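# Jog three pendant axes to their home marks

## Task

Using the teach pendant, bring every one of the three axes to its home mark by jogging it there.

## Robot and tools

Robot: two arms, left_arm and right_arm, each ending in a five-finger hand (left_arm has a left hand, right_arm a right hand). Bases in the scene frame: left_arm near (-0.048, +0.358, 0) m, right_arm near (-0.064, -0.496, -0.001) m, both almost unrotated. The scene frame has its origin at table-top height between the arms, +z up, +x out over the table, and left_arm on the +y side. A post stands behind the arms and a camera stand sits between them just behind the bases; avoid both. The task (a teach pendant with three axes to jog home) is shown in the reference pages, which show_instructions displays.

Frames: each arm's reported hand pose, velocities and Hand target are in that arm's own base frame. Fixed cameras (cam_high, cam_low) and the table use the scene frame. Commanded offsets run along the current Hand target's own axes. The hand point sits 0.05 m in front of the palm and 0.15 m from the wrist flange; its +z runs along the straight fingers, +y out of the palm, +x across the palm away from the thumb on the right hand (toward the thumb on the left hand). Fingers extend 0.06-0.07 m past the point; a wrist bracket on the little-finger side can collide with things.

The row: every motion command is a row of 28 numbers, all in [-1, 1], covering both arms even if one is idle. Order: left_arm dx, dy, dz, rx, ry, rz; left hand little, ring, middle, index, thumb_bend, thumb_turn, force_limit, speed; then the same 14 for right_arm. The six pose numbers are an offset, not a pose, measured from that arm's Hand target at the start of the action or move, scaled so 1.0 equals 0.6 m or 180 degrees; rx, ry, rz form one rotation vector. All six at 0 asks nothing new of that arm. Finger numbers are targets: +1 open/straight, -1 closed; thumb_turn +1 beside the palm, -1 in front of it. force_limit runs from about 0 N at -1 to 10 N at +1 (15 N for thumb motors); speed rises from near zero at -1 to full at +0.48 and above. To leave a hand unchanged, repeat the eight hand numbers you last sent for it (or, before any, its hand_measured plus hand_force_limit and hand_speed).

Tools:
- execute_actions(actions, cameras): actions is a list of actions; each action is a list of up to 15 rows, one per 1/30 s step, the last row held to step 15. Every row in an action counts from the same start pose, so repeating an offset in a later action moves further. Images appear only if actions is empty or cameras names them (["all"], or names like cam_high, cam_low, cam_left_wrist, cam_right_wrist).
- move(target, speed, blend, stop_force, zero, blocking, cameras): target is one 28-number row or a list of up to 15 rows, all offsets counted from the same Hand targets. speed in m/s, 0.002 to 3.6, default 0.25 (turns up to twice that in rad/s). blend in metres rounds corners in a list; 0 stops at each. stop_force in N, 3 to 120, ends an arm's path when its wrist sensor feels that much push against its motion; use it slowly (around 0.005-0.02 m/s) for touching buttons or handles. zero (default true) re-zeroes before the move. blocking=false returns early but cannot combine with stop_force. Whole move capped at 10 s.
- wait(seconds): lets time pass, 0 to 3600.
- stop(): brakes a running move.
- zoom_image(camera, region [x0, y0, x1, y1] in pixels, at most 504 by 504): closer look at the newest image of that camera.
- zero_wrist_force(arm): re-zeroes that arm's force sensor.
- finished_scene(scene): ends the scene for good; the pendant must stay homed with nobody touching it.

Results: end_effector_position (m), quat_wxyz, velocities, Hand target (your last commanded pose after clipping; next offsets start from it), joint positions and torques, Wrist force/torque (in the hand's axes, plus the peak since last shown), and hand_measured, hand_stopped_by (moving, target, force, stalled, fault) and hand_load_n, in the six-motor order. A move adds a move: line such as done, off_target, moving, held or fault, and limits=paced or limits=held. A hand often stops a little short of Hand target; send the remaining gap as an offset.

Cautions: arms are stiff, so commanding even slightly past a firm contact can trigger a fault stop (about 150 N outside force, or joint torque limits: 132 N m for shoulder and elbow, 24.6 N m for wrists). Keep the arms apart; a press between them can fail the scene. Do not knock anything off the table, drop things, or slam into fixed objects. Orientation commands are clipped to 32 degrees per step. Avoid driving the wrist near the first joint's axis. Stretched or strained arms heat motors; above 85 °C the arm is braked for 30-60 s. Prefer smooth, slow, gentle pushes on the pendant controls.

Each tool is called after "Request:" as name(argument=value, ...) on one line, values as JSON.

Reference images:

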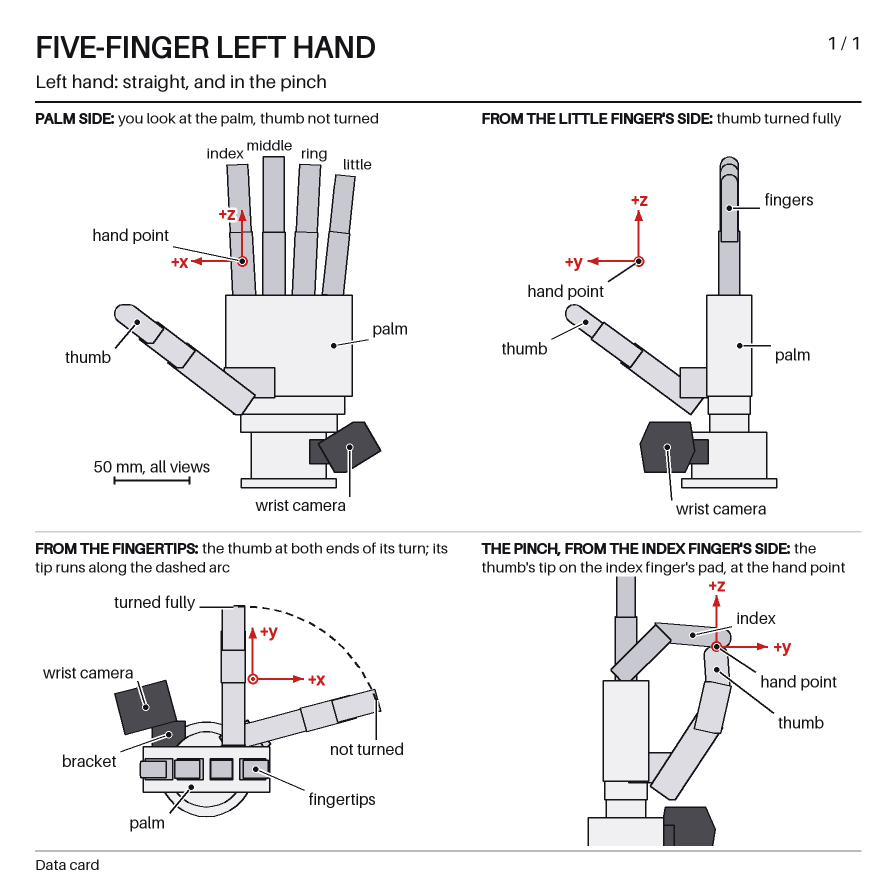

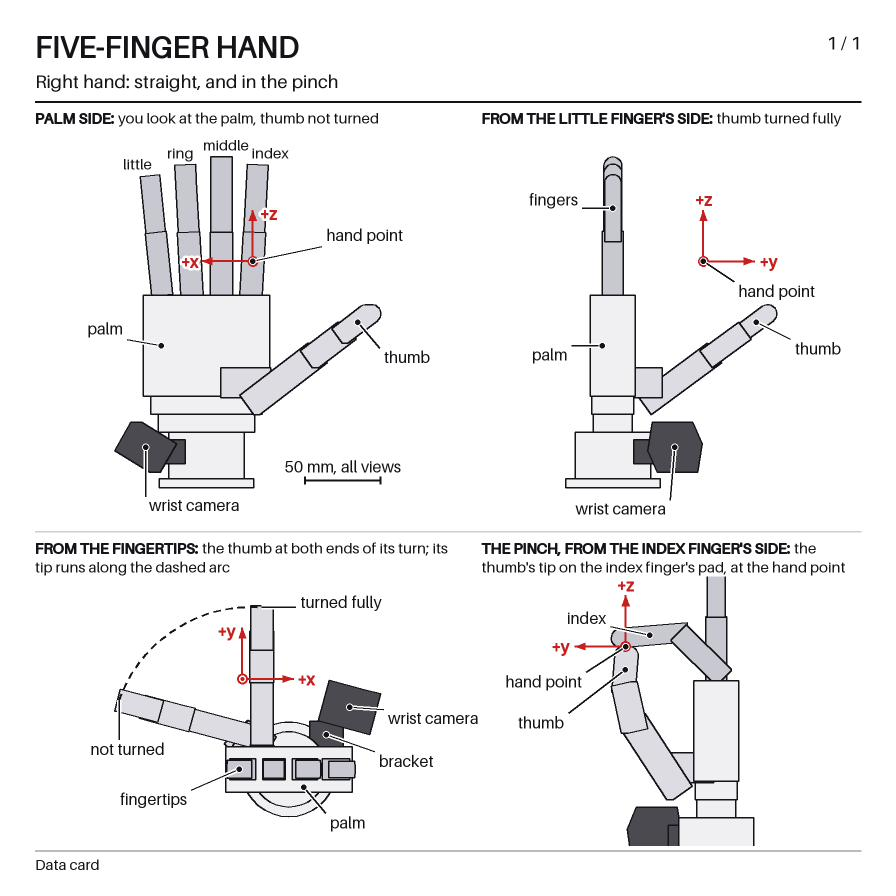

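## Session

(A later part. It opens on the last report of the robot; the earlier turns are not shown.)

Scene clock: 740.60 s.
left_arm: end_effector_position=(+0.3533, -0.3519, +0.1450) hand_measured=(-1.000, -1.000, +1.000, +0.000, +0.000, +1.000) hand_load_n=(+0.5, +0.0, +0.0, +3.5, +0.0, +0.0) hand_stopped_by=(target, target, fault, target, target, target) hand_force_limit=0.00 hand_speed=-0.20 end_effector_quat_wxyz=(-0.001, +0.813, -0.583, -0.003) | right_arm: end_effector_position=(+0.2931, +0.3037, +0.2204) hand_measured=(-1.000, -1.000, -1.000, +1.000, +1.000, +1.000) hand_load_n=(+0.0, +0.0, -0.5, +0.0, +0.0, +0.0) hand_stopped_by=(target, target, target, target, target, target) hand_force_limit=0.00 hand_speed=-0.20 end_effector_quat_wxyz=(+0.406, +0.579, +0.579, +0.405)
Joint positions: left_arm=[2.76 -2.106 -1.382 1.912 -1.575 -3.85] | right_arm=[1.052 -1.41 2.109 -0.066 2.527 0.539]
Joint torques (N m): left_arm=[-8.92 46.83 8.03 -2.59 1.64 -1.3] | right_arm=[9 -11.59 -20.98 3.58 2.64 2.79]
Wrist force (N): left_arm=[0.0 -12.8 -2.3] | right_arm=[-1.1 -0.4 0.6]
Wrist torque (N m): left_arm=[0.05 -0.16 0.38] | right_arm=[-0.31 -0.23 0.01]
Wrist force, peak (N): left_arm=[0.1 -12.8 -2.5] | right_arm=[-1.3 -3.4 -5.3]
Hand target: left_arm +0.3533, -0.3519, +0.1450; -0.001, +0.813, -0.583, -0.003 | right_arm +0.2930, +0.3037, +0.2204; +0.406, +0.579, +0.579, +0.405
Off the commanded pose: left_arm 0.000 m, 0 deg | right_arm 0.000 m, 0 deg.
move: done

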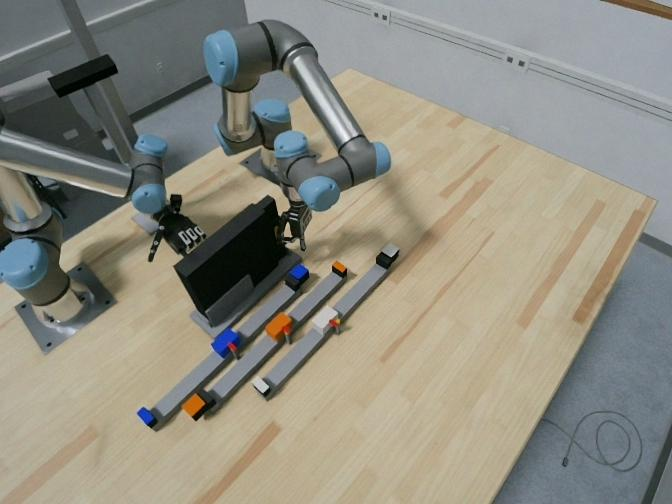

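Request:
move(target=[0,0,0,0,0,0,-1,-1,1,0,0,1,0,-0.2,0.0003,0.0142,0.0392,0,0,0,-1,-1,-1,1,1,1,0,-0.2], speed=0.006, stop_force=6)

Request:
wait(seconds=0.8)

Request:
move(target=[0,0,0,0,0,0,-1,-1,1,0,0,1,0,-0.2,0,-0.0062,-0.0172,0,0,0,-1,-1,-1,1,1,1,0,-0.2], speed=0.05, cameras=["cam_high"])

Request:
zoom_image(camera="cam_high", region=[310, 300, 350, 340])

Request:
zoom_image(camera="cam_high", region=[270, 310, 310, 350])

Request:
zoom_image(camera="cam_high", region=[215, 330, 255, 370])

Scene clock: 748.93 s.
left_arm: end_effector_position=(+0.3533, -0.3519, +0.1450) hand_measured=(-1.000, -1.000, +1.000, +0.000, +0.000, +1.000) hand_load_n=(+0.0, +0.0, +0.0, +3.5, +0.0, +0.0) hand_stopped_by=(target, target, fault, target, target, target) hand_force_limit=0.00 hand_speed=-0.20 end_effector_quat_wxyz=(-0.001, +0.813, -0.583, -0.003) | right_arm: end_effector_position=(+0.3040, +0.3038, +0.2204) hand_measured=(-1.000, -1.000, -1.000, +1.000, +1.000, +1.000) hand_load_n=(+0.0, +0.0, +0.0, +0.0, +0.0, +0.0) hand_stopped_by=(target, target, target, target, target, target) hand_force_limit=0.00 hand_speed=-0.20 end_effector_quat_wxyz=(+0.406, +0.579, +0.579, +0.405)
Joint positions: left_arm=[2.76 -2.106 -1.382 1.912 -1.575 -3.85] | right_arm=[1.023 -1.413 2.108 -0.086 2.503 0.51]
Joint torques (N m): left_arm=[-8.48 46.87 7.32 -2.67 1.57 -1.34] | right_arm=[7.41 -15.96 -18.38 2.93 2.71 2.36]
Wrist force (N): left_arm=[0.0 -12.9 -2.5] | right_arm=[-1.4 -3.5 -5.8]
Wrist torque (N m): left_arm=[0.06 -0.16 0.38] | right_arm=[-0.01 -0.06 0.04]
Wrist force, peak (N): left_arm=[0.2 -13.0 -2.4] | right_arm=[-0.8 -3.4 -10.5]
Hand target: left_arm +0.3533, -0.3519, +0.1450; -0.001, +0.813, -0.583, -0.003 | right_arm +0.3040, +0.3038, +0.2204; +0.406, +0.579, +0.579, +0.405 (not the last commanded pose)
Off the commanded pose: left_arm 0.000 m, 0 deg | right_arm 0.014 m, 0 deg.
move: contact (right_arm)

Scene clock: 749.73 s.
left_arm: end_effector_position=(+0.3533, -0.3519, +0.1450) hand_measured=(-1.000, -1.000, +1.000, +0.000, +0.000, +1.000) hand_load_n=(+0.0, +0.0, +0.0, +3.5, +0.0, +0.0) hand_stopped_by=(target, target, fault, target, target, target) hand_force_limit=0.00 hand_speed=-0.20 end_effector_quat_wxyz=(-0.001, +0.813, -0.583, -0.003) | right_arm: end_effector_position=(+0.3040, +0.3038, +0.2204) hand_measured=(-1.000, -1.000, -1.000, +1.000, +1.000, +1.000) hand_load_n=(+0.0, +0.0, +0.0, +0.0, +0.0, +0.5) hand_stopped_by=(target, target, target, target, target, target) hand_force_limit=0.00 hand_speed=-0.20 end_effector_quat_wxyz=(+0.406, +0.579, +0.579, +0.405)
Joint positions: left_arm=[2.76 -2.106 -1.382 1.912 -1.575 -3.85] | right_arm=[1.023 -1.413 2.108 -0.086 2.503 0.51]
Joint torques (N m): left_arm=[-9.1 47.05 7.57 -2.68 1.62 -1.35] | right_arm=[7.55 -13.3 -13.02 2.79 2.66 2.46]
Wrist force (N): left_arm=[0.1 -12.8 -2.3] | right_arm=[-1.4 -3.7 -5.8]
Wrist torque (N m): left_arm=[0.07 -0.18 0.38] | right_arm=[-0.02 -0.05 0.04]
Wrist force, peak (N): left_arm=[0.1 -12.9 -2.5] | right_arm=[-1.7 -3.8 -5.9]
Hand target: left_arm +0.3533, -0.3519, +0.1450; -0.001, +0.813, -0.583, -0.003 | right_arm +0.3040, +0.3038, +0.2204; +0.406, +0.579, +0.579, +0.405 (not the last commanded pose)
Off the commanded pose: left_arm 0.000 m, 0 deg | right_arm 0.014 m, 0 deg.
wait: 0.80 s; at rest by 0.17 s

Scene clock: 750.50 s.
left_arm: end_effector_position=(+0.3533, -0.3519, +0.1450) hand_measured=(-1.000, -1.000, +1.000, +0.000, +0.000, +1.000) hand_load_n=(+0.0, +0.0, +0.0, +3.5, +0.0, +0.0) hand_stopped_by=(target, target, fault, target, target, target) hand_force_limit=0.00 hand_speed=-0.20 end_effector_quat_wxyz=(-0.001, +0.813, -0.583, -0.003) | right_arm: end_effector_position=(+0.2932, +0.3038, +0.2204) hand_measured=(-1.000, -1.000, -1.000, +1.000, +1.000, +1.000) hand_load_n=(+0.0, +0.0, +0.0, +0.0, +0.0, +0.0) hand_stopped_by=(target, target, target, target, target, target) hand_force_limit=0.00 hand_speed=-0.20 end_effector_quat_wxyz=(+0.406, +0.579, +0.579, +0.405)
Joint positions: left_arm=[2.76 -2.106 -1.382 1.912 -1.575 -3.85] | right_arm=[1.053 -1.41 2.109 -0.066 2.527 0.539]
Joint torques (N m): left_arm=[-8 47.25 8.13 -2.51 1.53 -1.45] | right_arm=[9.92 -10.98 -22.59 3.59 2.51 2.62]
Wrist force (N): left_arm=[0.2 -12.6 -2.6] | right_arm=[-1.1 0.1 0.1]
Wrist torque (N m): left_arm=[0.10 -0.20 0.38] | right_arm=[-0.21 -0.22 0.03]
Wrist force, peak (N): left_arm=[-0.1 -12.8 -2.4] | right_arm=[-1.0 -3.3 -5.6]
Hand target: left_arm +0.3533, -0.3519, +0.1450; -0.001, +0.813, -0.583, -0.003 | right_arm +0.2930, +0.3038, +0.2204; +0.406, +0.579, +0.579, +0.405
Off the commanded pose: left_arm 0.000 m, 0 deg | right_arm 0.000 m, 0 deg.
move: done

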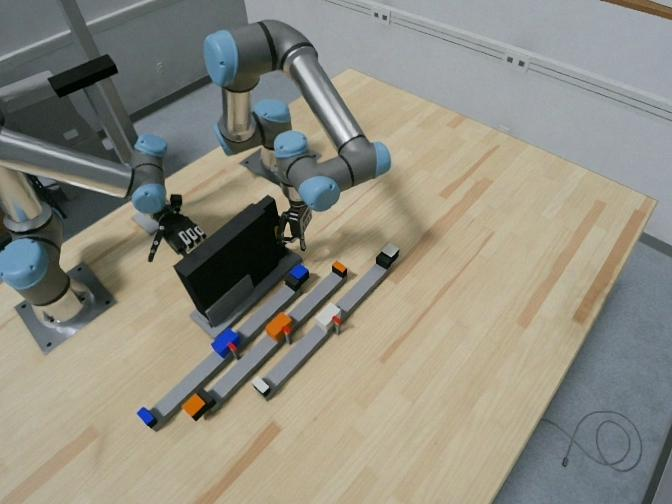

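Scaled by 12.600.

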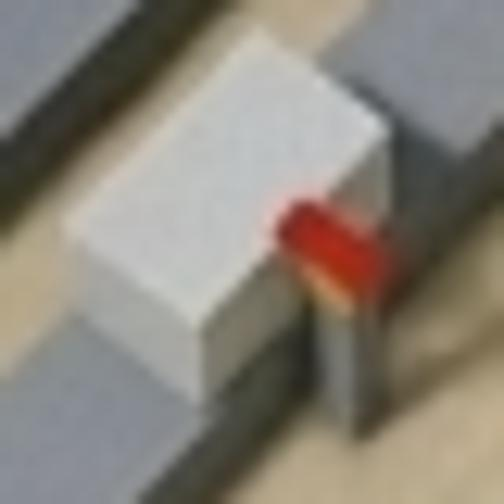

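Scaled by 12.600.

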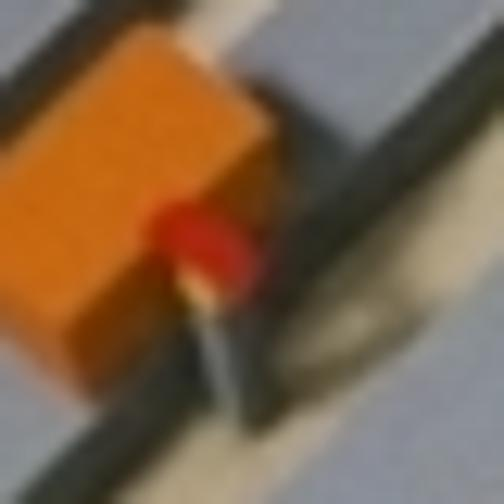

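Scaled by 12.600.

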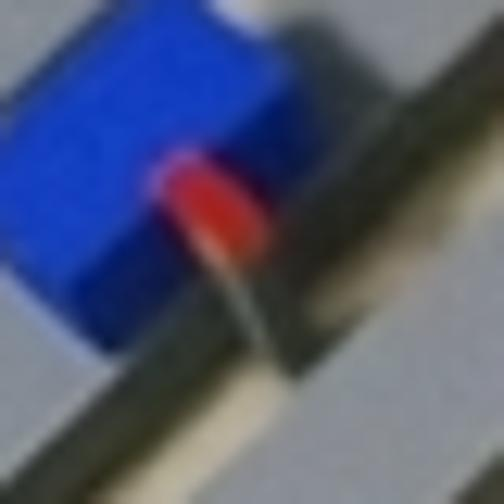

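Request:
execute_actions(actions=[], cameras=["cam_high","cam_left_wrist"])

Request:
zoom_image(camera="cam_left_wrist", region=[550, 380, 600, 420])

Request:
zoom_image(camera="cam_left_wrist", region=[430, 460, 480, 500])

Request:
zoom_image(camera="cam_high", region=[276, 318, 296, 338])

Request:
zoom_image(camera="cam_high", region=[222, 338, 242, 358])

Request:
zoom_image(camera="cam_high", region=[327, 310, 347, 330])

Scene clock: 781.33 s.
left_arm: end_effector_position=(+0.3533, -0.3519, +0.1450) hand_measured=(-1.000, -1.000, +1.000, +0.000, +0.000, +1.000) hand_load_n=(+0.0, +0.5, +0.5, +3.5, +0.0, +0.0) hand_stopped_by=(target, target, fault, target, target, target) hand_force_limit=0.00 hand_speed=-0.20 end_effector_quat_wxyz=(-0.001, +0.813, -0.583, -0.003) | right_arm: end_effector_position=(+0.2930, +0.3038, +0.2204) hand_measured=(-1.000, -1.000, -1.000, +1.000, +1.000, +1.000) hand_load_n=(+0.0, +0.0, +0.0, +0.0, +0.0, +0.5) hand_stopped_by=(target, target, target, target, target, target) hand_force_limit=0.00 hand_speed=-0.20 end_effector_quat_wxyz=(+0.406, +0.579, +0.579, +0.405)
Joint positions: left_arm=[2.76 -2.106 -1.382 1.912 -1.575 -3.85] | right_arm=[1.053 -1.41 2.109 -0.066 2.527 0.54]
Joint velocities: within noise
Joint torques (N m): left_arm=[-7.93 47.42 8.61 -2.62 1.41 -1.28] | right_arm=[8.82 -12.09 -21.96 3.65 2.47 2.34]
Wrist force (N): left_arm=[0.2 -12.3 -2.4] | right_arm=[-1.5 -0.5 0.3]
Wrist torque (N m): left_arm=[0.14 -0.19 0.38] | right_arm=[-0.30 -0.18 -0.01]
Wrist force, peak (N): left_arm=[0.1 -12.9 -2.7] | right_arm=[-1.6 -0.2 0.7]
Hand target: left_arm +0.3533, -0.3519, +0.1450; -0.001, +0.813, -0.583, -0.003 | right_arm +0.2930, +0.3038, +0.2204; +0.406, +0.579, +0.579, +0.405
Off the commanded pose: left_arm 0.000 m, 0 deg | right_arm 0.000 m, 0 deg.
camera_calibration:
cam_left_wrist: T_world_to_cam=[[0.99936, 0.03249, -0.01512, -0.33754], [0.03567, -0.86165, 0.50624, -0.38809], [0.00342, -0.50645, -0.86226, 0.05858]] pos_world=[0.35096, -0.29377, 0.24187]
Images, in order (width x height): cam_high 672x504, cam_left_wrist 672x504.

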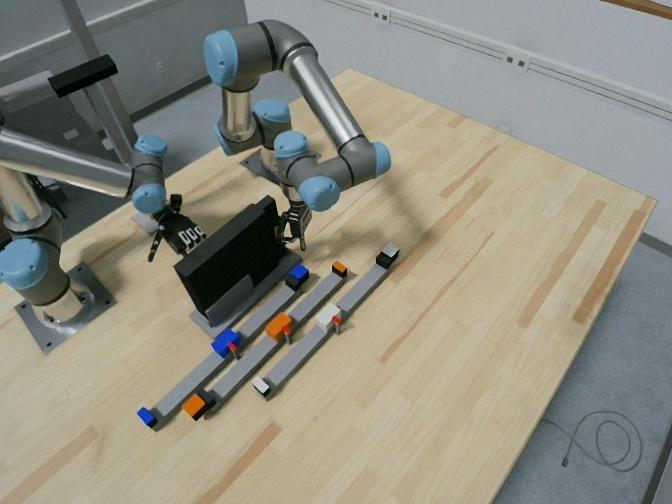

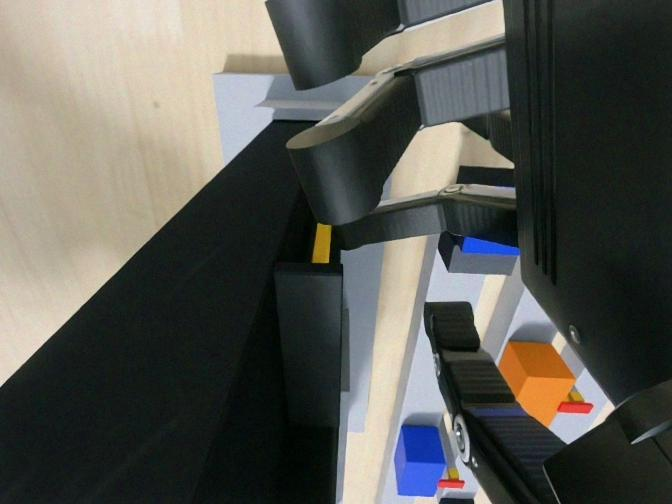

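Scaled by 10.080.

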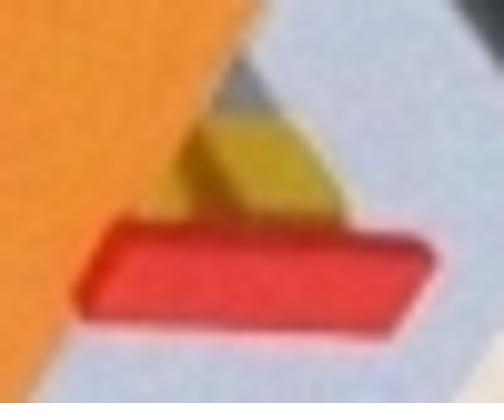

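Scaled by 10.080.

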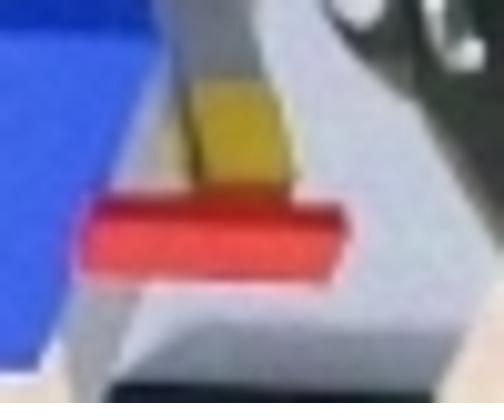

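Scaled by 25.200.

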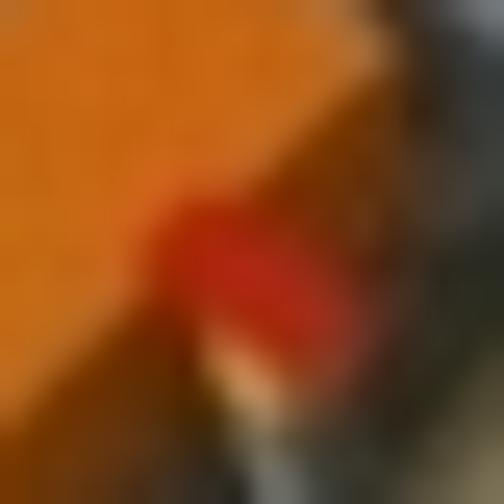

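Scaled by 25.200.

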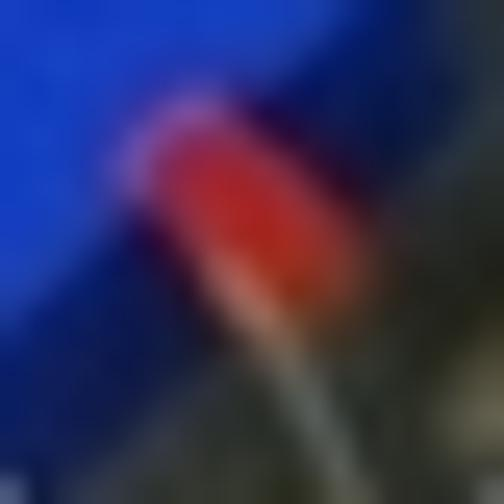

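Scaled by 25.200.

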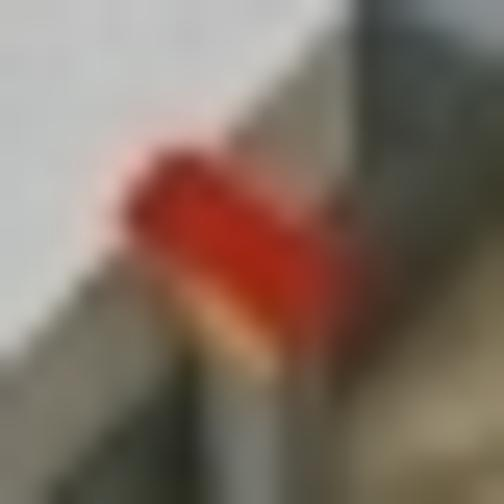

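Request:
move(target=[[0,0,0,0,0,0,-1,-1,1,0,0,1,0,-0.2,0.0667,-0.0764,0.0093,0,0,0,-1,-1,-1,1,1,1,0,-0.2],[0,0,0,0,0,0,-1,-1,1,0,0,1,0,-0.2,0.0667,-0.0719,0.0218,0,0,0,-1,-1,-1,1,1,1,0,-0.2]], speed=[0.1,0.05], blend=[0.005,0])

Request:
move(target=[0,0,0,0,0,0,-1,-1,1,0,0,1,0,-0.2,0.0003,0.0142,0.0392,0,0,0,-1,-1,-1,1,1,1,0,-0.2], speed=0.006, stop_force=6)

Request:
move(target=[0,0,0,0,0,0,-1,-1,1,0,0,1,0,-0.2,0,-0.0062,-0.0172,0,0,0,-1,-1,-1,1,1,1,0,-0.2], speed=0.05, cameras=["cam_right_wrist"])

Scene clock: 789.07 s.
left_arm: end_effector_position=(+0.3533, -0.3519, +0.1450) hand_measured=(-1.000, -1.000, +1.000, +0.000, +0.000, +1.000) hand_load_n=(+0.0, +0.0, +0.0, +3.5, +0.0, +0.0) hand_stopped_by=(target, target, fault, target, target, target) hand_force_limit=0.00 hand_speed=-0.20 end_effector_quat_wxyz=(-0.001, +0.813, -0.583, -0.003) | right_arm: end_effector_position=(+0.2904, +0.3436, +0.1755) hand_measured=(-1.000, -1.000, -1.000, +1.000, +1.000, +1.000) hand_load_n=(+0.0, +0.0, +0.0, +0.0, +0.0, +0.0) hand_stopped_by=(target, target, target, target, target, target) hand_force_limit=0.00 hand_speed=-0.20 end_effector_quat_wxyz=(+0.406, +0.579, +0.579, +0.405) end_effector_velocity=(+0.002, +0.001, -0.001) end_effector_angular_velocity=(+0.000, +0.000, +0.000)
Joint positions: left_arm=[2.76 -2.106 -1.382 1.912 -1.575 -3.85] | right_arm=[1.116 -1.228 2.03 -0.11 2.577 0.61]
Joint velocities: left_arm=[within noise] | right_arm=[-0.003 0.005 -0.003 -0.005 -0.002 -0.003]
Joint torques (N m): left_arm=[-8.34 47.19 8.43 -2.73 1.44 -1.29] | right_arm=[-11.52 -16.06 -19.85 -2.17 -0.23 -2.31]
Wrist force (N): left_arm=[0.1 -12.9 -2.5] | right_arm=[-1.4 -0.4 0.5]
Wrist torque (N m): left_arm=[0.06 -0.18 0.38] | right_arm=[-0.29 -0.16 0.09]
Wrist force, peak (N): left_arm=[0.3 -12.9 -2.7] | right_arm=[-1.7 -0.6 0.6]
Hand target: left_arm +0.3533, -0.3519, +0.1450; -0.001, +0.813, -0.583, -0.003 | right_arm +0.2906, +0.3438, +0.1753; +0.406, +0.579, +0.579, +0.405
Off the commanded pose: left_arm 0.000 m, 0 deg | right_arm 0.000 m, 0 deg.
move: done; blend cut to 0.004 m at target 1

Scene clock: 791.97 s.
left_arm: end_effector_position=(+0.3533, -0.3519, +0.1450) hand_measured=(-1.000, -1.000, +1.000, +0.000, +0.000, +1.000) hand_load_n=(+0.0, +0.0, +0.0, +3.5, +0.0, +0.0) hand_stopped_by=(target, target, fault, target, target, target) hand_force_limit=0.00 hand_speed=-0.20 end_effector_quat_wxyz=(-0.001, +0.813, -0.583, -0.003) | right_arm: end_effector_position=(+0.3012, +0.3438, +0.1753) hand_measured=(-1.000, -1.000, -1.000, +1.000, +1.000, +1.000) hand_load_n=(+0.0, +0.0, +0.0, +0.0, +0.0, +0.0) hand_stopped_by=(target, target, target, target, target, target) hand_force_limit=0.00 hand_speed=-0.20 end_effector_quat_wxyz=(+0.406, +0.579, +0.579, +0.405)
Joint positions: left_arm=[2.76 -2.106 -1.382 1.912 -1.575 -3.85] | right_arm=[1.089 -1.232 2.031 -0.132 2.556 0.579]
Joint torques (N m): left_arm=[-7.41 47.5 6.99 -2.76 1.39 -1.44] | right_arm=[7.24 -19.43 -12.26 3.28 2.76 2.34]
Wrist force (N): left_arm=[0.0 -12.8 -2.6] | right_arm=[-1.1 -3.3 -5.5]
Wrist torque (N m): left_arm=[0.08 -0.16 0.37] | right_arm=[-0.02 -0.09 0.07]
Wrist force, peak (N): left_arm=[0.1 -13.1 -2.3] | right_arm=[-0.8 -3.7 -10.0]
Hand target: left_arm +0.3533, -0.3519, +0.1450; -0.001, +0.813, -0.583, -0.003 | right_arm +0.3012, +0.3438, +0.1753; +0.406, +0.579, +0.579, +0.405 (not the last commanded pose)
Off the commanded pose: left_arm 0.000 m, 0 deg | right_arm 0.014 m, 0 deg.
move: contact (right_arm)

Scene clock: 792.77 s.
left_arm: end_effector_position=(+0.3533, -0.3519, +0.1450) hand_measured=(-1.000, -1.000, +1.000, +0.000, +0.000, +1.000) hand_load_n=(+0.0, +0.5, +0.0, +3.5, +0.0, +0.0) hand_stopped_by=(target, target, fault, target, target, target) hand_force_limit=0.00 hand_speed=-0.20 end_effector_quat_wxyz=(-0.001, +0.813, -0.583, -0.003) | right_arm: end_effector_position=(+0.2904, +0.3438, +0.1754) hand_measured=(-1.000, -1.000, -1.000, +1.000, +1.000, +1.000) hand_load_n=(+0.0, +0.0, +0.0, +0.0, +0.0, +0.0) hand_stopped_by=(target, target, target, target, target, target) hand_force_limit=0.00 hand_speed=-0.20 end_effector_quat_wxyz=(+0.406, +0.579, +0.579, +0.405)
Joint positions: left_arm=[2.76 -2.106 -1.382 1.912 -1.575 -3.85] | right_arm=[1.117 -1.228 2.03 -0.109 2.577 0.61]
Joint torques (N m): left_arm=[-7.74 47.27 8.16 -2.82 1.36 -1.11] | right_arm=[9.51 -16.6 -19.68 3.74 2.65 2.5]
Wrist force (N): left_arm=[0.0 -12.5 -2.5] | right_arm=[-1.6 -0.2 0.5]
Wrist torque (N m): left_arm=[0.11 -0.16 0.37] | right_arm=[-0.25 -0.15 -0.02]
Wrist force, peak (N): left_arm=[0.2 -12.9 -2.4] | right_arm=[-1.4 -3.3 -5.2]
Hand target: left_arm +0.3533, -0.3519, +0.1450; -0.001, +0.813, -0.583, -0.003 | right_arm +0.2903, +0.3438, +0.1754; +0.406, +0.579, +0.579, +0.405
Off the commanded pose: left_arm 0.000 m, 0 deg | right_arm 0.000 m, 0 deg.
move: done
cam_right_wrist: T_world_to_cam=[[0.33415, 0.25364, 0.90775, -0.34247], [-0.4107, -0.82768, 0.38245, 0.33194], [0.84833, -0.50061, -0.1724, 0.0754]] pos_world=[0.1868, 0.39935, 0.19693]

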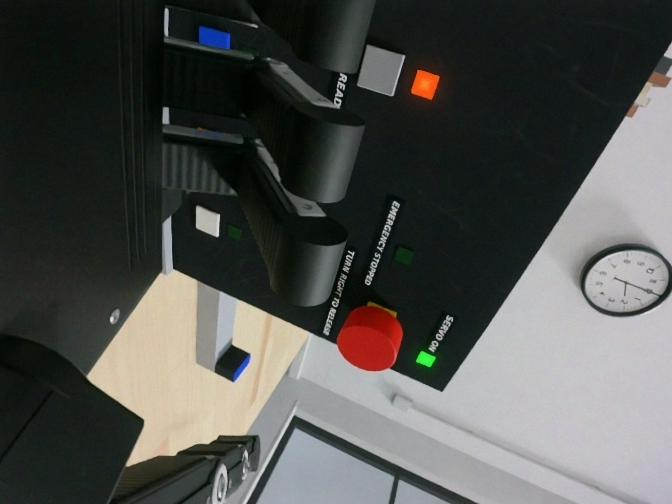

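Request:
move(target=[[0,0,0,0,0,0,-1,-1,1,0,0,1,0,-0.2,-0.0667,0.0677,-0.0332,0,0,0,-1,-1,-1,1,1,1,0,-0.2],[0,0,0,0,0,0,-1,-1,1,0,0,1,0,-0.2,-0.0667,0.0723,-0.0207,0,0,0,-1,-1,-1,1,1,1,0,-0.2]], speed=[0.1,0.05], blend=[0.005,0])

Request:
move(target=[0,0,0,0,0,0,-1,-1,1,0,0,1,0,-0.2,0,0.0034,0.0094,0,0,0,-1,-1,-1,1,1,1,0,-0.2], speed=0.03)

Scene clock: 804.63 s.
left_arm: end_effector_position=(+0.3533, -0.3519, +0.1450) hand_measured=(-1.000, -1.000, +1.000, +0.000, +0.000, +1.000) hand_load_n=(+0.0, +0.0, +0.0, +4.0, +0.0, +0.0) hand_stopped_by=(target, target, fault, target, target, target) hand_force_limit=0.00 hand_speed=-0.20 end_effector_quat_wxyz=(-0.001, +0.813, -0.583, -0.003) | right_arm: end_effector_position=(+0.2933, +0.3039, +0.2203) hand_measured=(-1.000, -1.000, -1.000, +1.000, +1.000, +1.000) hand_load_n=(+0.0, +0.0, +0.0, +0.0, +0.0, +0.0) hand_stopped_by=(target, target, target, target, target, target) hand_force_limit=0.00 hand_speed=-0.20 end_effector_quat_wxyz=(+0.406, +0.579, +0.579, +0.405)
Joint positions: left_arm=[2.76 -2.106 -1.382 1.912 -1.575 -3.85] | right_arm=[1.053 -1.409 2.108 -0.066 2.527 0.539]
Joint torques (N m): left_arm=[-8.38 47.11 7.81 -2.76 1.29 -1.23] | right_arm=[-11.51 -31.24 -10.79 -2.16 -0.3 -2.23]
Wrist force (N): left_arm=[0.1 -12.8 -2.5] | right_arm=[-1.2 -0.1 0.3]
Wrist torque (N m): left_arm=[0.06 -0.19 0.39] | right_arm=[-0.24 -0.21 0.12]
Wrist force, peak (N): left_arm=[0.2 -13.1 -2.6] | right_arm=[-1.7 -0.7 0.3]
Hand target: left_arm +0.3533, -0.3519, +0.1450; -0.001, +0.813, -0.583, -0.003 | right_arm +0.2934, +0.3039, +0.2204; +0.406, +0.579, +0.579, +0.405
Off the commanded pose: left_arm 0.000 m, 0 deg | right_arm 0.000 m, 0 deg.
move: done; blend cut to 0.004 m at target 1

Scene clock: 805.30 s.
left_arm: end_effector_position=(+0.3533, -0.3519, +0.1450) hand_measured=(-1.000, -1.000, +1.000, +0.000, +0.000, +1.000) hand_load_n=(+0.0, +0.0, +0.0, +3.5, +0.0, +0.0) hand_stopped_by=(target, target, fault, target, target, target) hand_force_limit=0.00 hand_speed=-0.20 end_effector_quat_wxyz=(-0.001, +0.813, -0.583, -0.003) | right_arm: end_effector_position=(+0.2992, +0.3039, +0.2204) hand_measured=(-1.000, -1.000, -1.000, +1.000, +1.000, +1.000) hand_load_n=(+0.0, +0.0, +0.0, +0.0, +0.0, +0.0) hand_stopped_by=(target, target, target, target, target, target) hand_force_limit=0.00 hand_speed=-0.20 end_effector_quat_wxyz=(+0.406, +0.579, +0.579, +0.405)
Joint positions: left_arm=[2.76 -2.106 -1.382 1.912 -1.575 -3.85] | right_arm=[1.036 -1.411 2.108 -0.077 2.513 0.523]
Joint torques (N m): left_arm=[-7.69 47.48 7.67 -2.72 1.2 -1.27] | right_arm=[-10.18 -32.14 -19.09 -2.54 -0.65 -2.2]
Wrist force (N): left_arm=[0.0 -13.0 -2.5] | right_arm=[-1.3 -0.2 0.3]
Wrist torque (N m): left_arm=[0.04 -0.16 0.38] | right_arm=[-0.27 -0.19 0.10]
Wrist force, peak (N): left_arm=[0.0 -13.0 -2.5] | right_arm=[-1.9 -0.3 0.3]
Hand target: left_arm +0.3533, -0.3519, +0.1450; -0.001, +0.813, -0.583, -0.003 | right_arm +0.2994, +0.3039, +0.2204; +0.406, +0.579, +0.579, +0.405
Off the commanded pose: left_arm 0.000 m, 0 deg | right_arm 0.000 m, 0 deg.
move: done

Request:
execute_actions(actions=[[[0,0,0,0,0,0,-1,-1,1,0,0,1,0,-0.2,0,0.00057,0.00157,0,0,0,-1,-1,-1,1,1,1,0,-0.2],[0,0,0,0,0,0,-1,-1,1,0,0,1,0,-0.2,0,0.00114,0.00313,0,0,0,-1,-1,-1,1,1,1,0,-0.2],[0,0,0,0,0,0,-1,-1,1,0,0,1,0,-0.2,0,0.0017,0.0047,0,0,0,-1,-1,-1,1,1,1,0,-0.2],[0,0,0,0,0,0,-1,-1,1,0,0,1,0,-0.2,0,0.00227,0.00627,0,0,0,-1,-1,-1,1,1,1,0,-0.2],[0,0,0,0,0,0,-1,-1,1,0,0,1,0,-0.2,0,0.00284,0.00783,0,0,0,-1,-1,-1,1,1,1,0,-0.2],[0,0,0,0,0,0,-1,-1,1,0,0,1,0,-0.2,0,0.00284,0.00783,0,0,0,-1,-1,-1,1,1,1,0,-0.2],[0,0,0,0,0,0,-1,-1,1,0,0,1,0,-0.2,0,0.00284,0.00783,0,0,0,-1,-1,-1,1,1,1,0,-0.2],[0,0,0,0,0,0,-1,-1,1,0,0,1,0,-0.2,0,0.00284,0.00783,0,0,0,-1,-1,-1,1,1,1,0,-0.2],[0,0,0,0,0,0,-1,-1,1,0,0,1,0,-0.2,0,0.00284,0.00783,0,0,0,-1,-1,-1,1,1,1,0,-0.2],[0,0,0,0,0,0,-1,-1,1,0,0,1,0,-0.2,0,0.00227,0.00627,0,0,0,-1,-1,-1,1,1,1,0,-0.2],[0,0,0,0,0,0,-1,-1,1,0,0,1,0,-0.2,0,0.00114,0.00313,0,0,0,-1,-1,-1,1,1,1,0,-0.2],[0,0,0,0,0,0,-1,-1,1,0,0,1,0,-0.2,0,0,0,0,0,0,-1,-1,-1,1,1,1,0,-0.2],[0,0,0,0,0,0,-1,-1,1,0,0,1,0,-0.2,0,-0.00114,-0.00313,0,0,0,-1,-1,-1,1,1,1,0,-0.2],[0,0,0,0,0,0,-1,-1,1,0,0,1,0,-0.2,0,-0.00227,-0.00627,0,0,0,-1,-1,-1,1,1,1,0,-0.2],[0,0,0,0,0,0,-1,-1,1,0,0,1,0,-0.2,0,-0.0034,-0.0094,0,0,0,-1,-1,-1,1,1,1,0,-0.2]]], cameras=["cam_high","cam_left_wrist"])

Request:
zoom_image(camera="cam_left_wrist", region=[550, 380, 600, 420])

Request:
zoom_image(camera="cam_high", region=[276, 318, 296, 338])

Request:
zoom_image(camera="cam_high", region=[327, 310, 347, 330])

Scene clock: 814.57 s.
left_arm: end_effector_position=(+0.3533, -0.3519, +0.1450) hand_measured=(-1.000, -1.000, +1.000, +0.000, +0.000, +1.000) hand_load_n=(+0.0, +0.0, +0.0, +3.5, +0.0, +0.0) hand_stopped_by=(target, target, fault, target, target, target) hand_force_limit=0.00 hand_speed=-0.20 end_effector_quat_wxyz=(-0.001, +0.813, -0.583, -0.003) | right_arm: end_effector_position=(+0.2938, +0.3038, +0.2205) hand_measured=(-1.000, -1.000, -1.000, +1.000, +1.000, +1.000) hand_load_n=(+0.0, +0.0, +0.0, +0.0, +0.0, +0.0) hand_stopped_by=(target, target, target, target, target, target) hand_force_limit=0.00 hand_speed=-0.20 end_effector_quat_wxyz=(+0.406, +0.579, +0.579, +0.406)
Joint positions: left_arm=[2.76 -2.106 -1.382 1.912 -1.575 -3.85] | right_arm=[1.051 -1.41 2.109 -0.069 2.525 0.536]
Joint torques (N m): left_arm=[-7.47 47.74 8.21 -2.85 1.12 -1.19] | right_arm=[9.75 -10.83 -9.46 3.78 2.16 2.64]
Wrist force (N): left_arm=[0.1 -12.9 -2.4] | right_arm=[-1.4 -0.2 0.0]
Wrist torque (N m): left_arm=[0.05 -0.18 0.39] | right_arm=[-0.25 -0.17 0.00]
Wrist force, peak (N): left_arm=[0.0 -13.0 -2.4] | right_arm=[-1.4 -1.6 -1.2]
Hand target: left_arm +0.3533, -0.3519, +0.1450; -0.001, +0.813, -0.583, -0.003 | right_arm +0.2934, +0.3039, +0.2204; +0.406, +0.579, +0.579, +0.405
Off the commanded pose: left_arm 0.000 m, 0 deg | right_arm 0.000 m, 0 deg.
cam_left_wrist: T_world_to_cam=[[0.99936, 0.03249, -0.01512, -0.33754], [0.03567, -0.86165, 0.50624, -0.38809], [0.00342, -0.50645, -0.86226, 0.05858]] pos_world=[0.35096, -0.29377, 0.24187]

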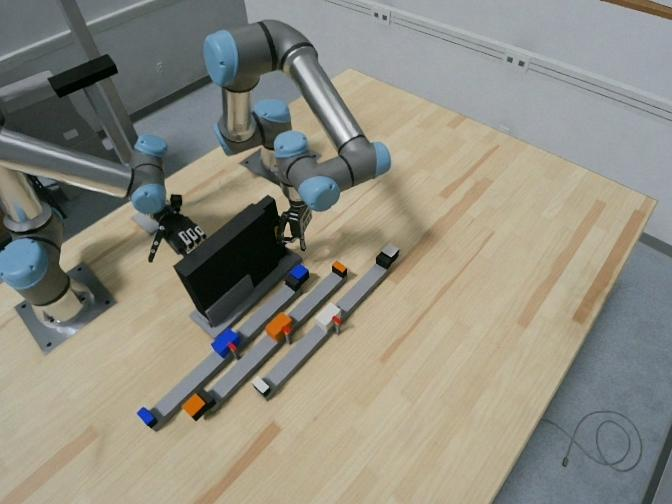

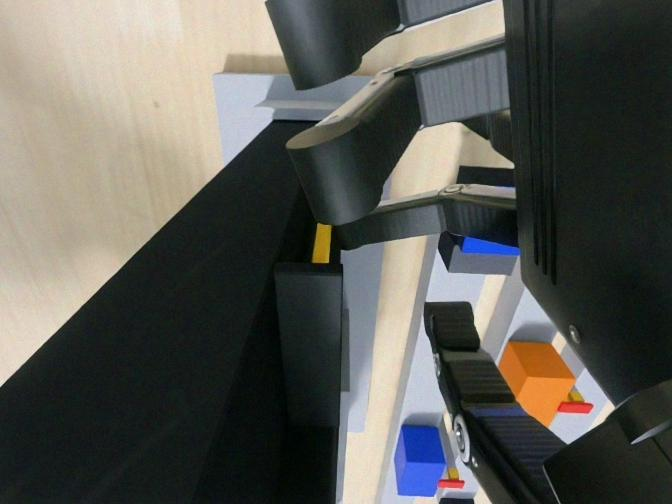

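Scaled by 10.080.

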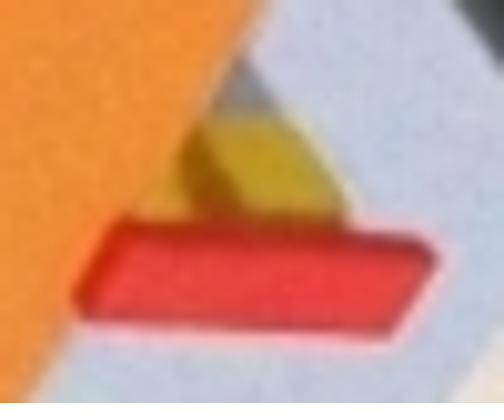

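Scaled by 25.200.

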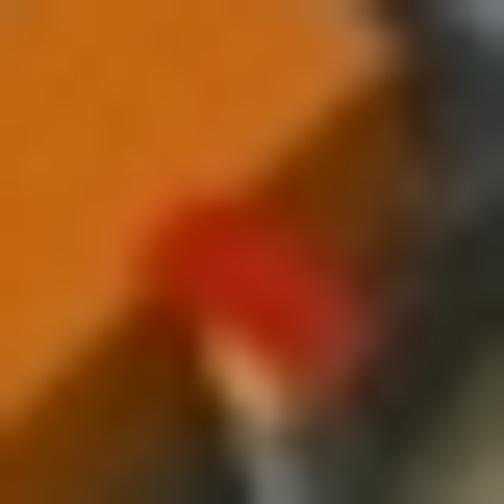

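Scaled by 25.200.

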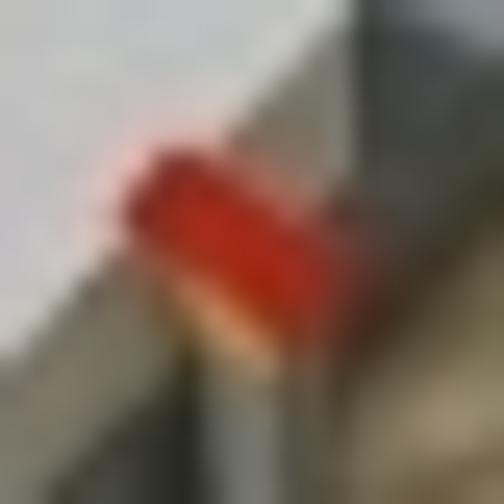

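Request:
move(target=[0,0,0,0,0,0,-1,-1,1,0,0,1,0,-0.2,0,0.0034,0.0094,0,0,0,-1,-1,-1,1,1,1,0,-0.2], speed=0.03)

Request:
execute_actions(actions=[[[0,0,0,0,0,0,-1,-1,1,0,0,1,0,-0.2,0,0.00057,0.00157,0,0,0,-1,-1,-1,1,1,1,0,-0.2],[0,0,0,0,0,0,-1,-1,1,0,0,1,0,-0.2,0,0.00114,0.00313,0,0,0,-1,-1,-1,1,1,1,0,-0.2],[0,0,0,0,0,0,-1,-1,1,0,0,1,0,-0.2,0,0.0017,0.0047,0,0,0,-1,-1,-1,1,1,1,0,-0.2],[0,0,0,0,0,0,-1,-1,1,0,0,1,0,-0.2,0,0.00227,0.00627,0,0,0,-1,-1,-1,1,1,1,0,-0.2],[0,0,0,0,0,0,-1,-1,1,0,0,1,0,-0.2,0,0.00284,0.00783,0,0,0,-1,-1,-1,1,1,1,0,-0.2],[0,0,0,0,0,0,-1,-1,1,0,0,1,0,-0.2,0,0.0034,0.0094,0,0,0,-1,-1,-1,1,1,1,0,-0.2],[0,0,0,0,0,0,-1,-1,1,0,0,1,0,-0.2,0,0.0034,0.0094,0,0,0,-1,-1,-1,1,1,1,0,-0.2],[0,0,0,0,0,0,-1,-1,1,0,0,1,0,-0.2,0,0.0034,0.0094,0,0,0,-1,-1,-1,1,1,1,0,-0.2],[0,0,0,0,0,0,-1,-1,1,0,0,1,0,-0.2,0,0.0034,0.0094,0,0,0,-1,-1,-1,1,1,1,0,-0.2],[0,0,0,0,0,0,-1,-1,1,0,0,1,0,-0.2,0,0.0034,0.0094,0,0,0,-1,-1,-1,1,1,1,0,-0.2],[0,0,0,0,0,0,-1,-1,1,0,0,1,0,-0.2,0,0.00227,0.00627,0,0,0,-1,-1,-1,1,1,1,0,-0.2],[0,0,0,0,0,0,-1,-1,1,0,0,1,0,-0.2,0,0.00114,0.00313,0,0,0,-1,-1,-1,1,1,1,0,-0.2],[0,0,0,0,0,0,-1,-1,1,0,0,1,0,-0.2,0,0,0,0,0,0,-1,-1,-1,1,1,1,0,-0.2],[0,0,0,0,0,0,-1,-1,1,0,0,1,0,-0.2,0,-0.00114,-0.00313,0,0,0,-1,-1,-1,1,1,1,0,-0.2],[0,0,0,0,0,0,-1,-1,1,0,0,1,0,-0.2,0,-0.0034,-0.0094,0,0,0,-1,-1,-1,1,1,1,0,-0.2]]], cameras=["cam_high","cam_left_wrist"])

Request:
zoom_image(camera="cam_left_wrist", region=[550, 380, 600, 420])

Request:
zoom_image(camera="cam_high", region=[276, 318, 296, 338])

Scene clock: 825.23 s.
left_arm: end_effector_position=(+0.3533, -0.3519, +0.1450) hand_measured=(-1.000, -1.000, +1.000, +0.000, +0.000, +1.000) hand_load_n=(+0.0, +0.0, +0.0, +3.5, +0.0, +0.0) hand_stopped_by=(target, target, fault, target, target, target) hand_force_limit=0.00 hand_speed=-0.20 end_effector_quat_wxyz=(-0.001, +0.813, -0.583, -0.003) | right_arm: end_effector_position=(+0.2992, +0.3039, +0.2204) hand_measured=(-1.000, -1.000, -1.000, +1.000, +1.000, +1.000) hand_load_n=(+0.0, +0.0, +0.0, +0.0, +0.0, +0.0) hand_stopped_by=(target, target, target, target, target, target) hand_force_limit=0.00 hand_speed=-0.20 end_effector_quat_wxyz=(+0.406, +0.579, +0.579, +0.405)
Joint positions: left_arm=[2.76 -2.106 -1.382 1.912 -1.575 -3.85] | right_arm=[1.036 -1.411 2.108 -0.077 2.513 0.523]
Joint torques (N m): left_arm=[-7.16 47.61 8.54 -2.9 1.29 -1.08] | right_arm=[-10.36 -31.11 -22.45 -2.16 -0.48 -2.36]
Wrist force (N): left_arm=[0.2 -12.8 -2.5] | right_arm=[-1.3 0.0 0.2]
Wrist torque (N m): left_arm=[0.05 -0.20 0.39] | right_arm=[-0.22 -0.19 0.11]
Wrist force, peak (N): left_arm=[0.0 -13.0 -2.4] | right_arm=[-1.9 -0.4 0.5]
Hand target: left_arm +0.3533, -0.3519, +0.1450; -0.001, +0.813, -0.583, -0.003 | right_arm +0.2994, +0.3039, +0.2204; +0.406, +0.579, +0.579, +0.405
Off the commanded pose: left_arm 0.000 m, 0 deg | right_arm 0.000 m, 0 deg.
move: done

Scene clock: 826.27 s.
left_arm: end_effector_position=(+0.3533, -0.3519, +0.1450) hand_measured=(-1.000, -1.000, +1.000, +0.000, +0.000, +1.000) hand_load_n=(+0.0, +0.0, +0.0, +3.5, +0.0, +0.0) hand_stopped_by=(target, target, fault, target, target, target) hand_force_limit=0.00 hand_speed=-0.20 end_effector_quat_wxyz=(-0.001, +0.813, -0.583, -0.003) | right_arm: end_effector_position=(+0.2939, +0.3038, +0.2205) hand_measured=(-1.000, -1.000, -1.000, +1.000, +1.000, +1.000) hand_load_n=(+0.0, +0.0, +0.0, +0.0, -0.5, +0.0) hand_stopped_by=(target, target, target, target, target, target) hand_force_limit=0.00 hand_speed=-0.20 end_effector_quat_wxyz=(+0.406, +0.579, +0.579, +0.406)
Joint positions: left_arm=[2.76 -2.106 -1.382 1.912 -1.575 -3.85] | right_arm=[1.05 -1.411 2.11 -0.069 2.525 0.535]
Joint torques (N m): left_arm=[-7.09 47.74 8.14 -2.91 1.03 -1.27] | right_arm=[10.29 -11.27 -9.23 3.58 2.59 2.6]
Wrist force (N): left_arm=[-0.3 -12.5 -2.1] | right_arm=[-1.3 -0.3 0.5]
Wrist torque (N m): left_arm=[0.08 -0.11 0.35] | right_arm=[-0.28 -0.20 -0.01]
Wrist force, peak (N): left_arm=[-0.2 -13.0 -2.2] | right_arm=[-0.9 -3.4 -10.4]
Hand target: left_arm +0.3533, -0.3519, +0.1450; -0.001, +0.813, -0.583, -0.003 | right_arm +0.2934, +0.3039, +0.2204; +0.406, +0.579, +0.579, +0.405
Off the commanded pose: left_arm 0.000 m, 0 deg | right_arm 0.000 m, 0 deg.
cam_left_wrist: T_world_to_cam=[[0.99936, 0.03249, -0.01512, -0.33754], [0.03567, -0.86165, 0.50624, -0.38809], [0.00342, -0.50645, -0.86226, 0.05858]] pos_world=[0.35096, -0.29377, 0.24187]

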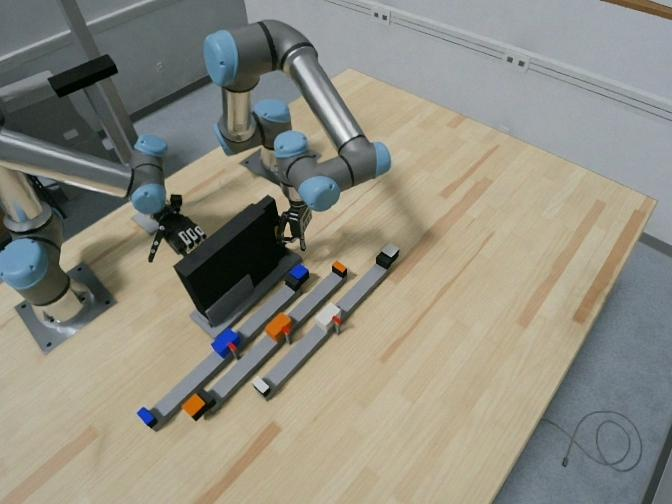

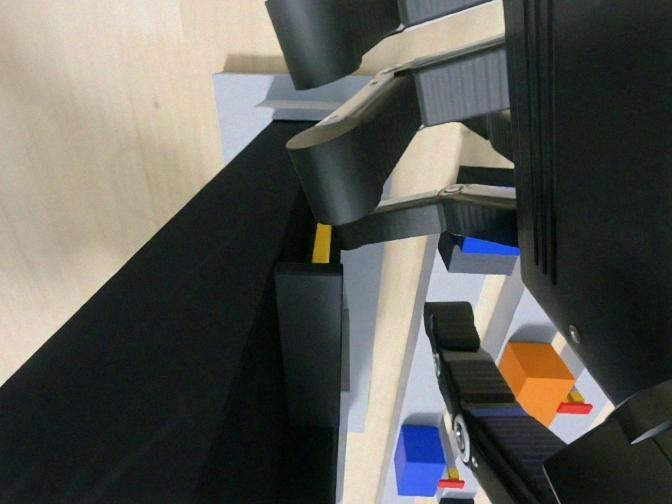

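Scaled by 10.080.

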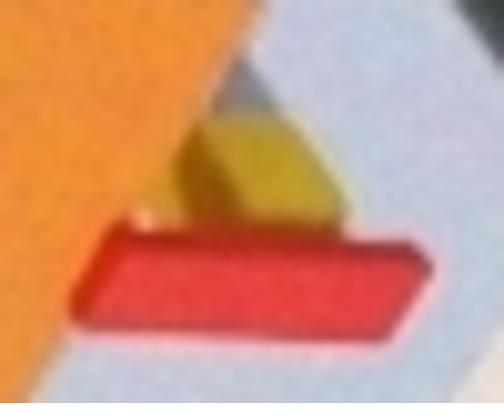

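Scaled by 25.200.

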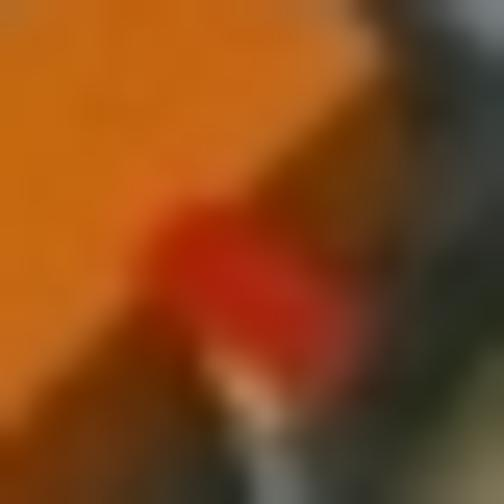

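Request:
move(target=[0,0,0,0,0,0,-1,-1,1,0,0,1,0,-0.2,0,0.0034,0.0094,0,0,0,-1,-1,-1,1,1,1,0,-0.2], speed=0.03)

Request:
execute_actions(actions=[[[0,0,0,0,0,0,-1,-1,1,0,0,1,0,-0.2,0,0.00057,0.00157,0,0,0,-1,-1,-1,1,1,1,0,-0.2],[0,0,0,0,0,0,-1,-1,1,0,0,1,0,-0.2,0,0.00114,0.00313,0,0,0,-1,-1,-1,1,1,1,0,-0.2],[0,0,0,0,0,0,-1,-1,1,0,0,1,0,-0.2,0,0.0017,0.0047,0,0,0,-1,-1,-1,1,1,1,0,-0.2],[0,0,0,0,0,0,-1,-1,1,0,0,1,0,-0.2,0,0.00227,0.00627,0,0,0,-1,-1,-1,1,1,1,0,-0.2],[0,0,0,0,0,0,-1,-1,1,0,0,1,0,-0.2,0,0.00284,0.00783,0,0,0,-1,-1,-1,1,1,1,0,-0.2],[0,0,0,0,0,0,-1,-1,1,0,0,1,0,-0.2,0,0.0034,0.0094,0,0,0,-1,-1,-1,1,1,1,0,-0.2],[0,0,0,0,0,0,-1,-1,1,0,0,1,0,-0.2,0,0.0034,0.0094,0,0,0,-1,-1,-1,1,1,1,0,-0.2],[0,0,0,0,0,0,-1,-1,1,0,0,1,0,-0.2,0,0.0034,0.0094,0,0,0,-1,-1,-1,1,1,1,0,-0.2],[0,0,0,0,0,0,-1,-1,1,0,0,1,0,-0.2,0,0.0034,0.0094,0,0,0,-1,-1,-1,1,1,1,0,-0.2],[0,0,0,0,0,0,-1,-1,1,0,0,1,0,-0.2,0,0.0034,0.0094,0,0,0,-1,-1,-1,1,1,1,0,-0.2],[0,0,0,0,0,0,-1,-1,1,0,0,1,0,-0.2,0,0.00227,0.00627,0,0,0,-1,-1,-1,1,1,1,0,-0.2],[0,0,0,0,0,0,-1,-1,1,0,0,1,0,-0.2,0,0.00114,0.00313,0,0,0,-1,-1,-1,1,1,1,0,-0.2],[0,0,0,0,0,0,-1,-1,1,0,0,1,0,-0.2,0,0,0,0,0,0,-1,-1,-1,1,1,1,0,-0.2],[0,0,0,0,0,0,-1,-1,1,0,0,1,0,-0.2,0,-0.00114,-0.00313,0,0,0,-1,-1,-1,1,1,1,0,-0.2],[0,0,0,0,0,0,-1,-1,1,0,0,1,0,-0.2,0,-0.0034,-0.0094,0,0,0,-1,-1,-1,1,1,1,0,-0.2]]], cameras=["cam_high","cam_left_wrist"])

Request:
zoom_image(camera="cam_left_wrist", region=[550, 380, 600, 420])

Request:
zoom_image(camera="cam_high", region=[276, 318, 296, 338])

Request:
zoom_image(camera="cam_high", region=[222, 338, 242, 358])

Scene clock: 846.43 s.
left_arm: end_effector_position=(+0.3533, -0.3519, +0.1450) hand_measured=(-1.000, -1.000, +1.000, +0.000, +0.000, +1.000) hand_load_n=(+0.0, +0.0, +0.0, +4.0, +0.0, +0.0) hand_stopped_by=(target, target, fault, target, target, target) hand_force_limit=0.00 hand_speed=-0.20 end_effector_quat_wxyz=(-0.001, +0.813, -0.583, -0.003) | right_arm: end_effector_position=(+0.2992, +0.3039, +0.2204) hand_measured=(-1.000, -1.000, -1.000, +1.000, +1.000, +1.000) hand_load_n=(+0.0, +0.0, +0.0, +0.0, +0.0, +0.0) hand_stopped_by=(target, target, target, target, target, target) hand_force_limit=0.00 hand_speed=-0.20 end_effector_quat_wxyz=(+0.406, +0.579, +0.579, +0.405)
Joint positions: left_arm=[2.76 -2.106 -1.382 1.912 -1.575 -3.85] | right_arm=[1.036 -1.411 2.108 -0.077 2.513 0.523]
Joint torques (N m): left_arm=[-7.68 47.67 8.3 -2.97 1.1 -1.27] | right_arm=[-11.09 -31.65 -21.8 -2.21 -0.55 -2.33]
Wrist force (N): left_arm=[0.0 -12.6 -2.4] | right_arm=[-1.3 -0.2 0.2]
Wrist torque (N m): left_arm=[0.09 -0.16 0.37] | right_arm=[-0.26 -0.18 0.11]
Wrist force, peak (N): left_arm=[0.1 -12.9 -2.3] | right_arm=[-1.7 -0.1 0.7]
Hand target: left_arm +0.3533, -0.3519, +0.1450; -0.001, +0.813, -0.583, -0.003 | right_arm +0.2994, +0.3039, +0.2204; +0.406, +0.579, +0.579, +0.405
Off the commanded pose: left_arm 0.000 m, 0 deg | right_arm 0.000 m, 0 deg.
move: done

Scene clock: 847.47 s.
left_arm: end_effector_position=(+0.3533, -0.3519, +0.1450) hand_measured=(-1.000, -1.000, +1.000, +0.000, +0.000, +1.000) hand_load_n=(+0.0, +0.5, +0.0, +3.5, +0.0, +0.0) hand_stopped_by=(target, target, fault, target, target, target) hand_force_limit=0.00 hand_speed=-0.20 end_effector_quat_wxyz=(-0.001, +0.813, -0.583, -0.003) | right_arm: end_effector_position=(+0.2939, +0.3038, +0.2205) hand_measured=(-1.000, -1.000, -1.000, +1.000, +1.000, +1.000) hand_load_n=(+0.0, +0.0, +0.0, +0.0, +0.0, +0.0) hand_stopped_by=(target, target, target, target, target, target) hand_force_limit=0.00 hand_speed=-0.20 end_effector_quat_wxyz=(+0.406, +0.579, +0.579, +0.406)
Joint positions: left_arm=[2.76 -2.106 -1.382 1.912 -1.575 -3.85] | right_arm=[1.05 -1.411 2.11 -0.069 2.525 0.535]
Joint torques (N m): left_arm=[-6.8 48.03 7.61 -3.07 1.02 -1.16] | right_arm=[7.71 -11.87 -8.96 3.73 2.56 2.36]
Wrist force (N): left_arm=[-0.1 -12.7 -2.2] | right_arm=[-1.8 -0.3 0.3]
Wrist torque (N m): left_arm=[0.06 -0.14 0.37] | right_arm=[-0.28 -0.12 -0.03]
Wrist force, peak (N): left_arm=[-0.1 -13.0 -2.4] | right_arm=[-0.5 -3.7 -10.1]
Hand target: left_arm +0.3533, -0.3519, +0.1450; -0.001, +0.813, -0.583, -0.003 | right_arm +0.2934, +0.3039, +0.2204; +0.406, +0.579, +0.579, +0.405
Off the commanded pose: left_arm 0.000 m, 0 deg | right_arm 0.000 m, 0 deg.
cam_left_wrist: T_world_to_cam=[[0.99936, 0.03249, -0.01512, -0.33754], [0.03567, -0.86165, 0.50624, -0.38809], [0.00342, -0.50645, -0.86226, 0.05858]] pos_world=[0.35096, -0.29377, 0.24187]

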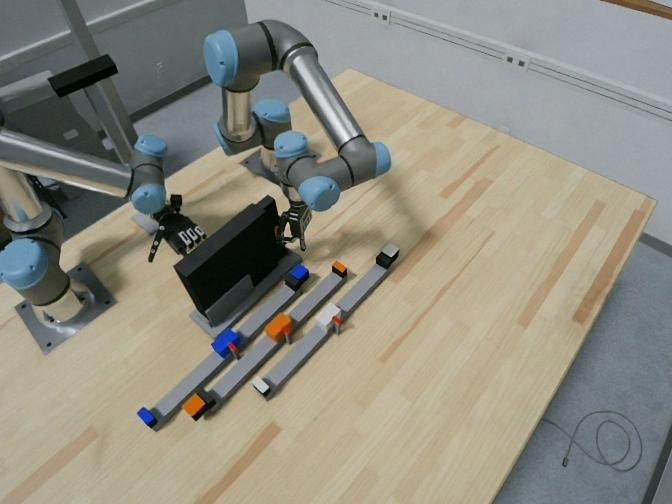

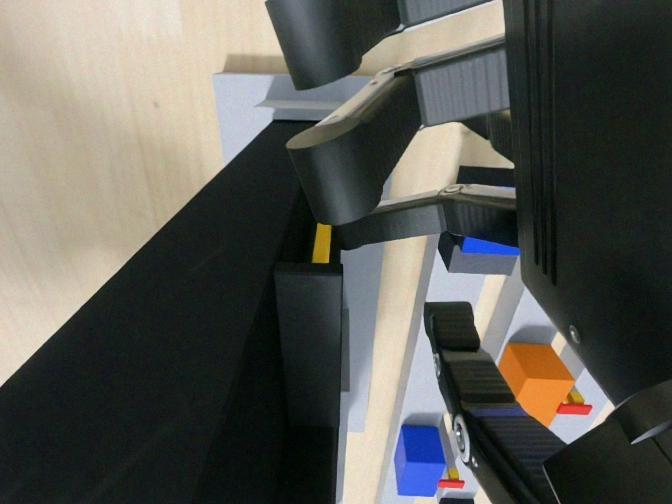

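Scaled by 10.080.

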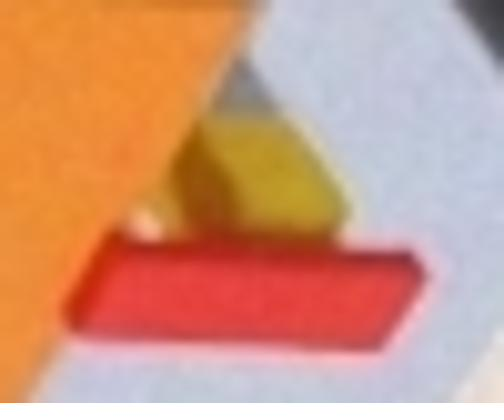

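Scaled by 25.200.

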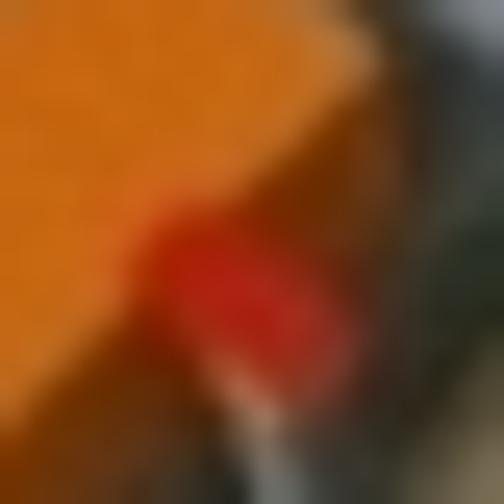

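Scaled by 25.200.

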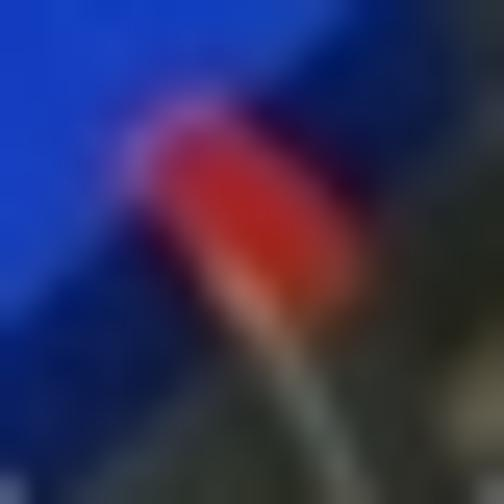

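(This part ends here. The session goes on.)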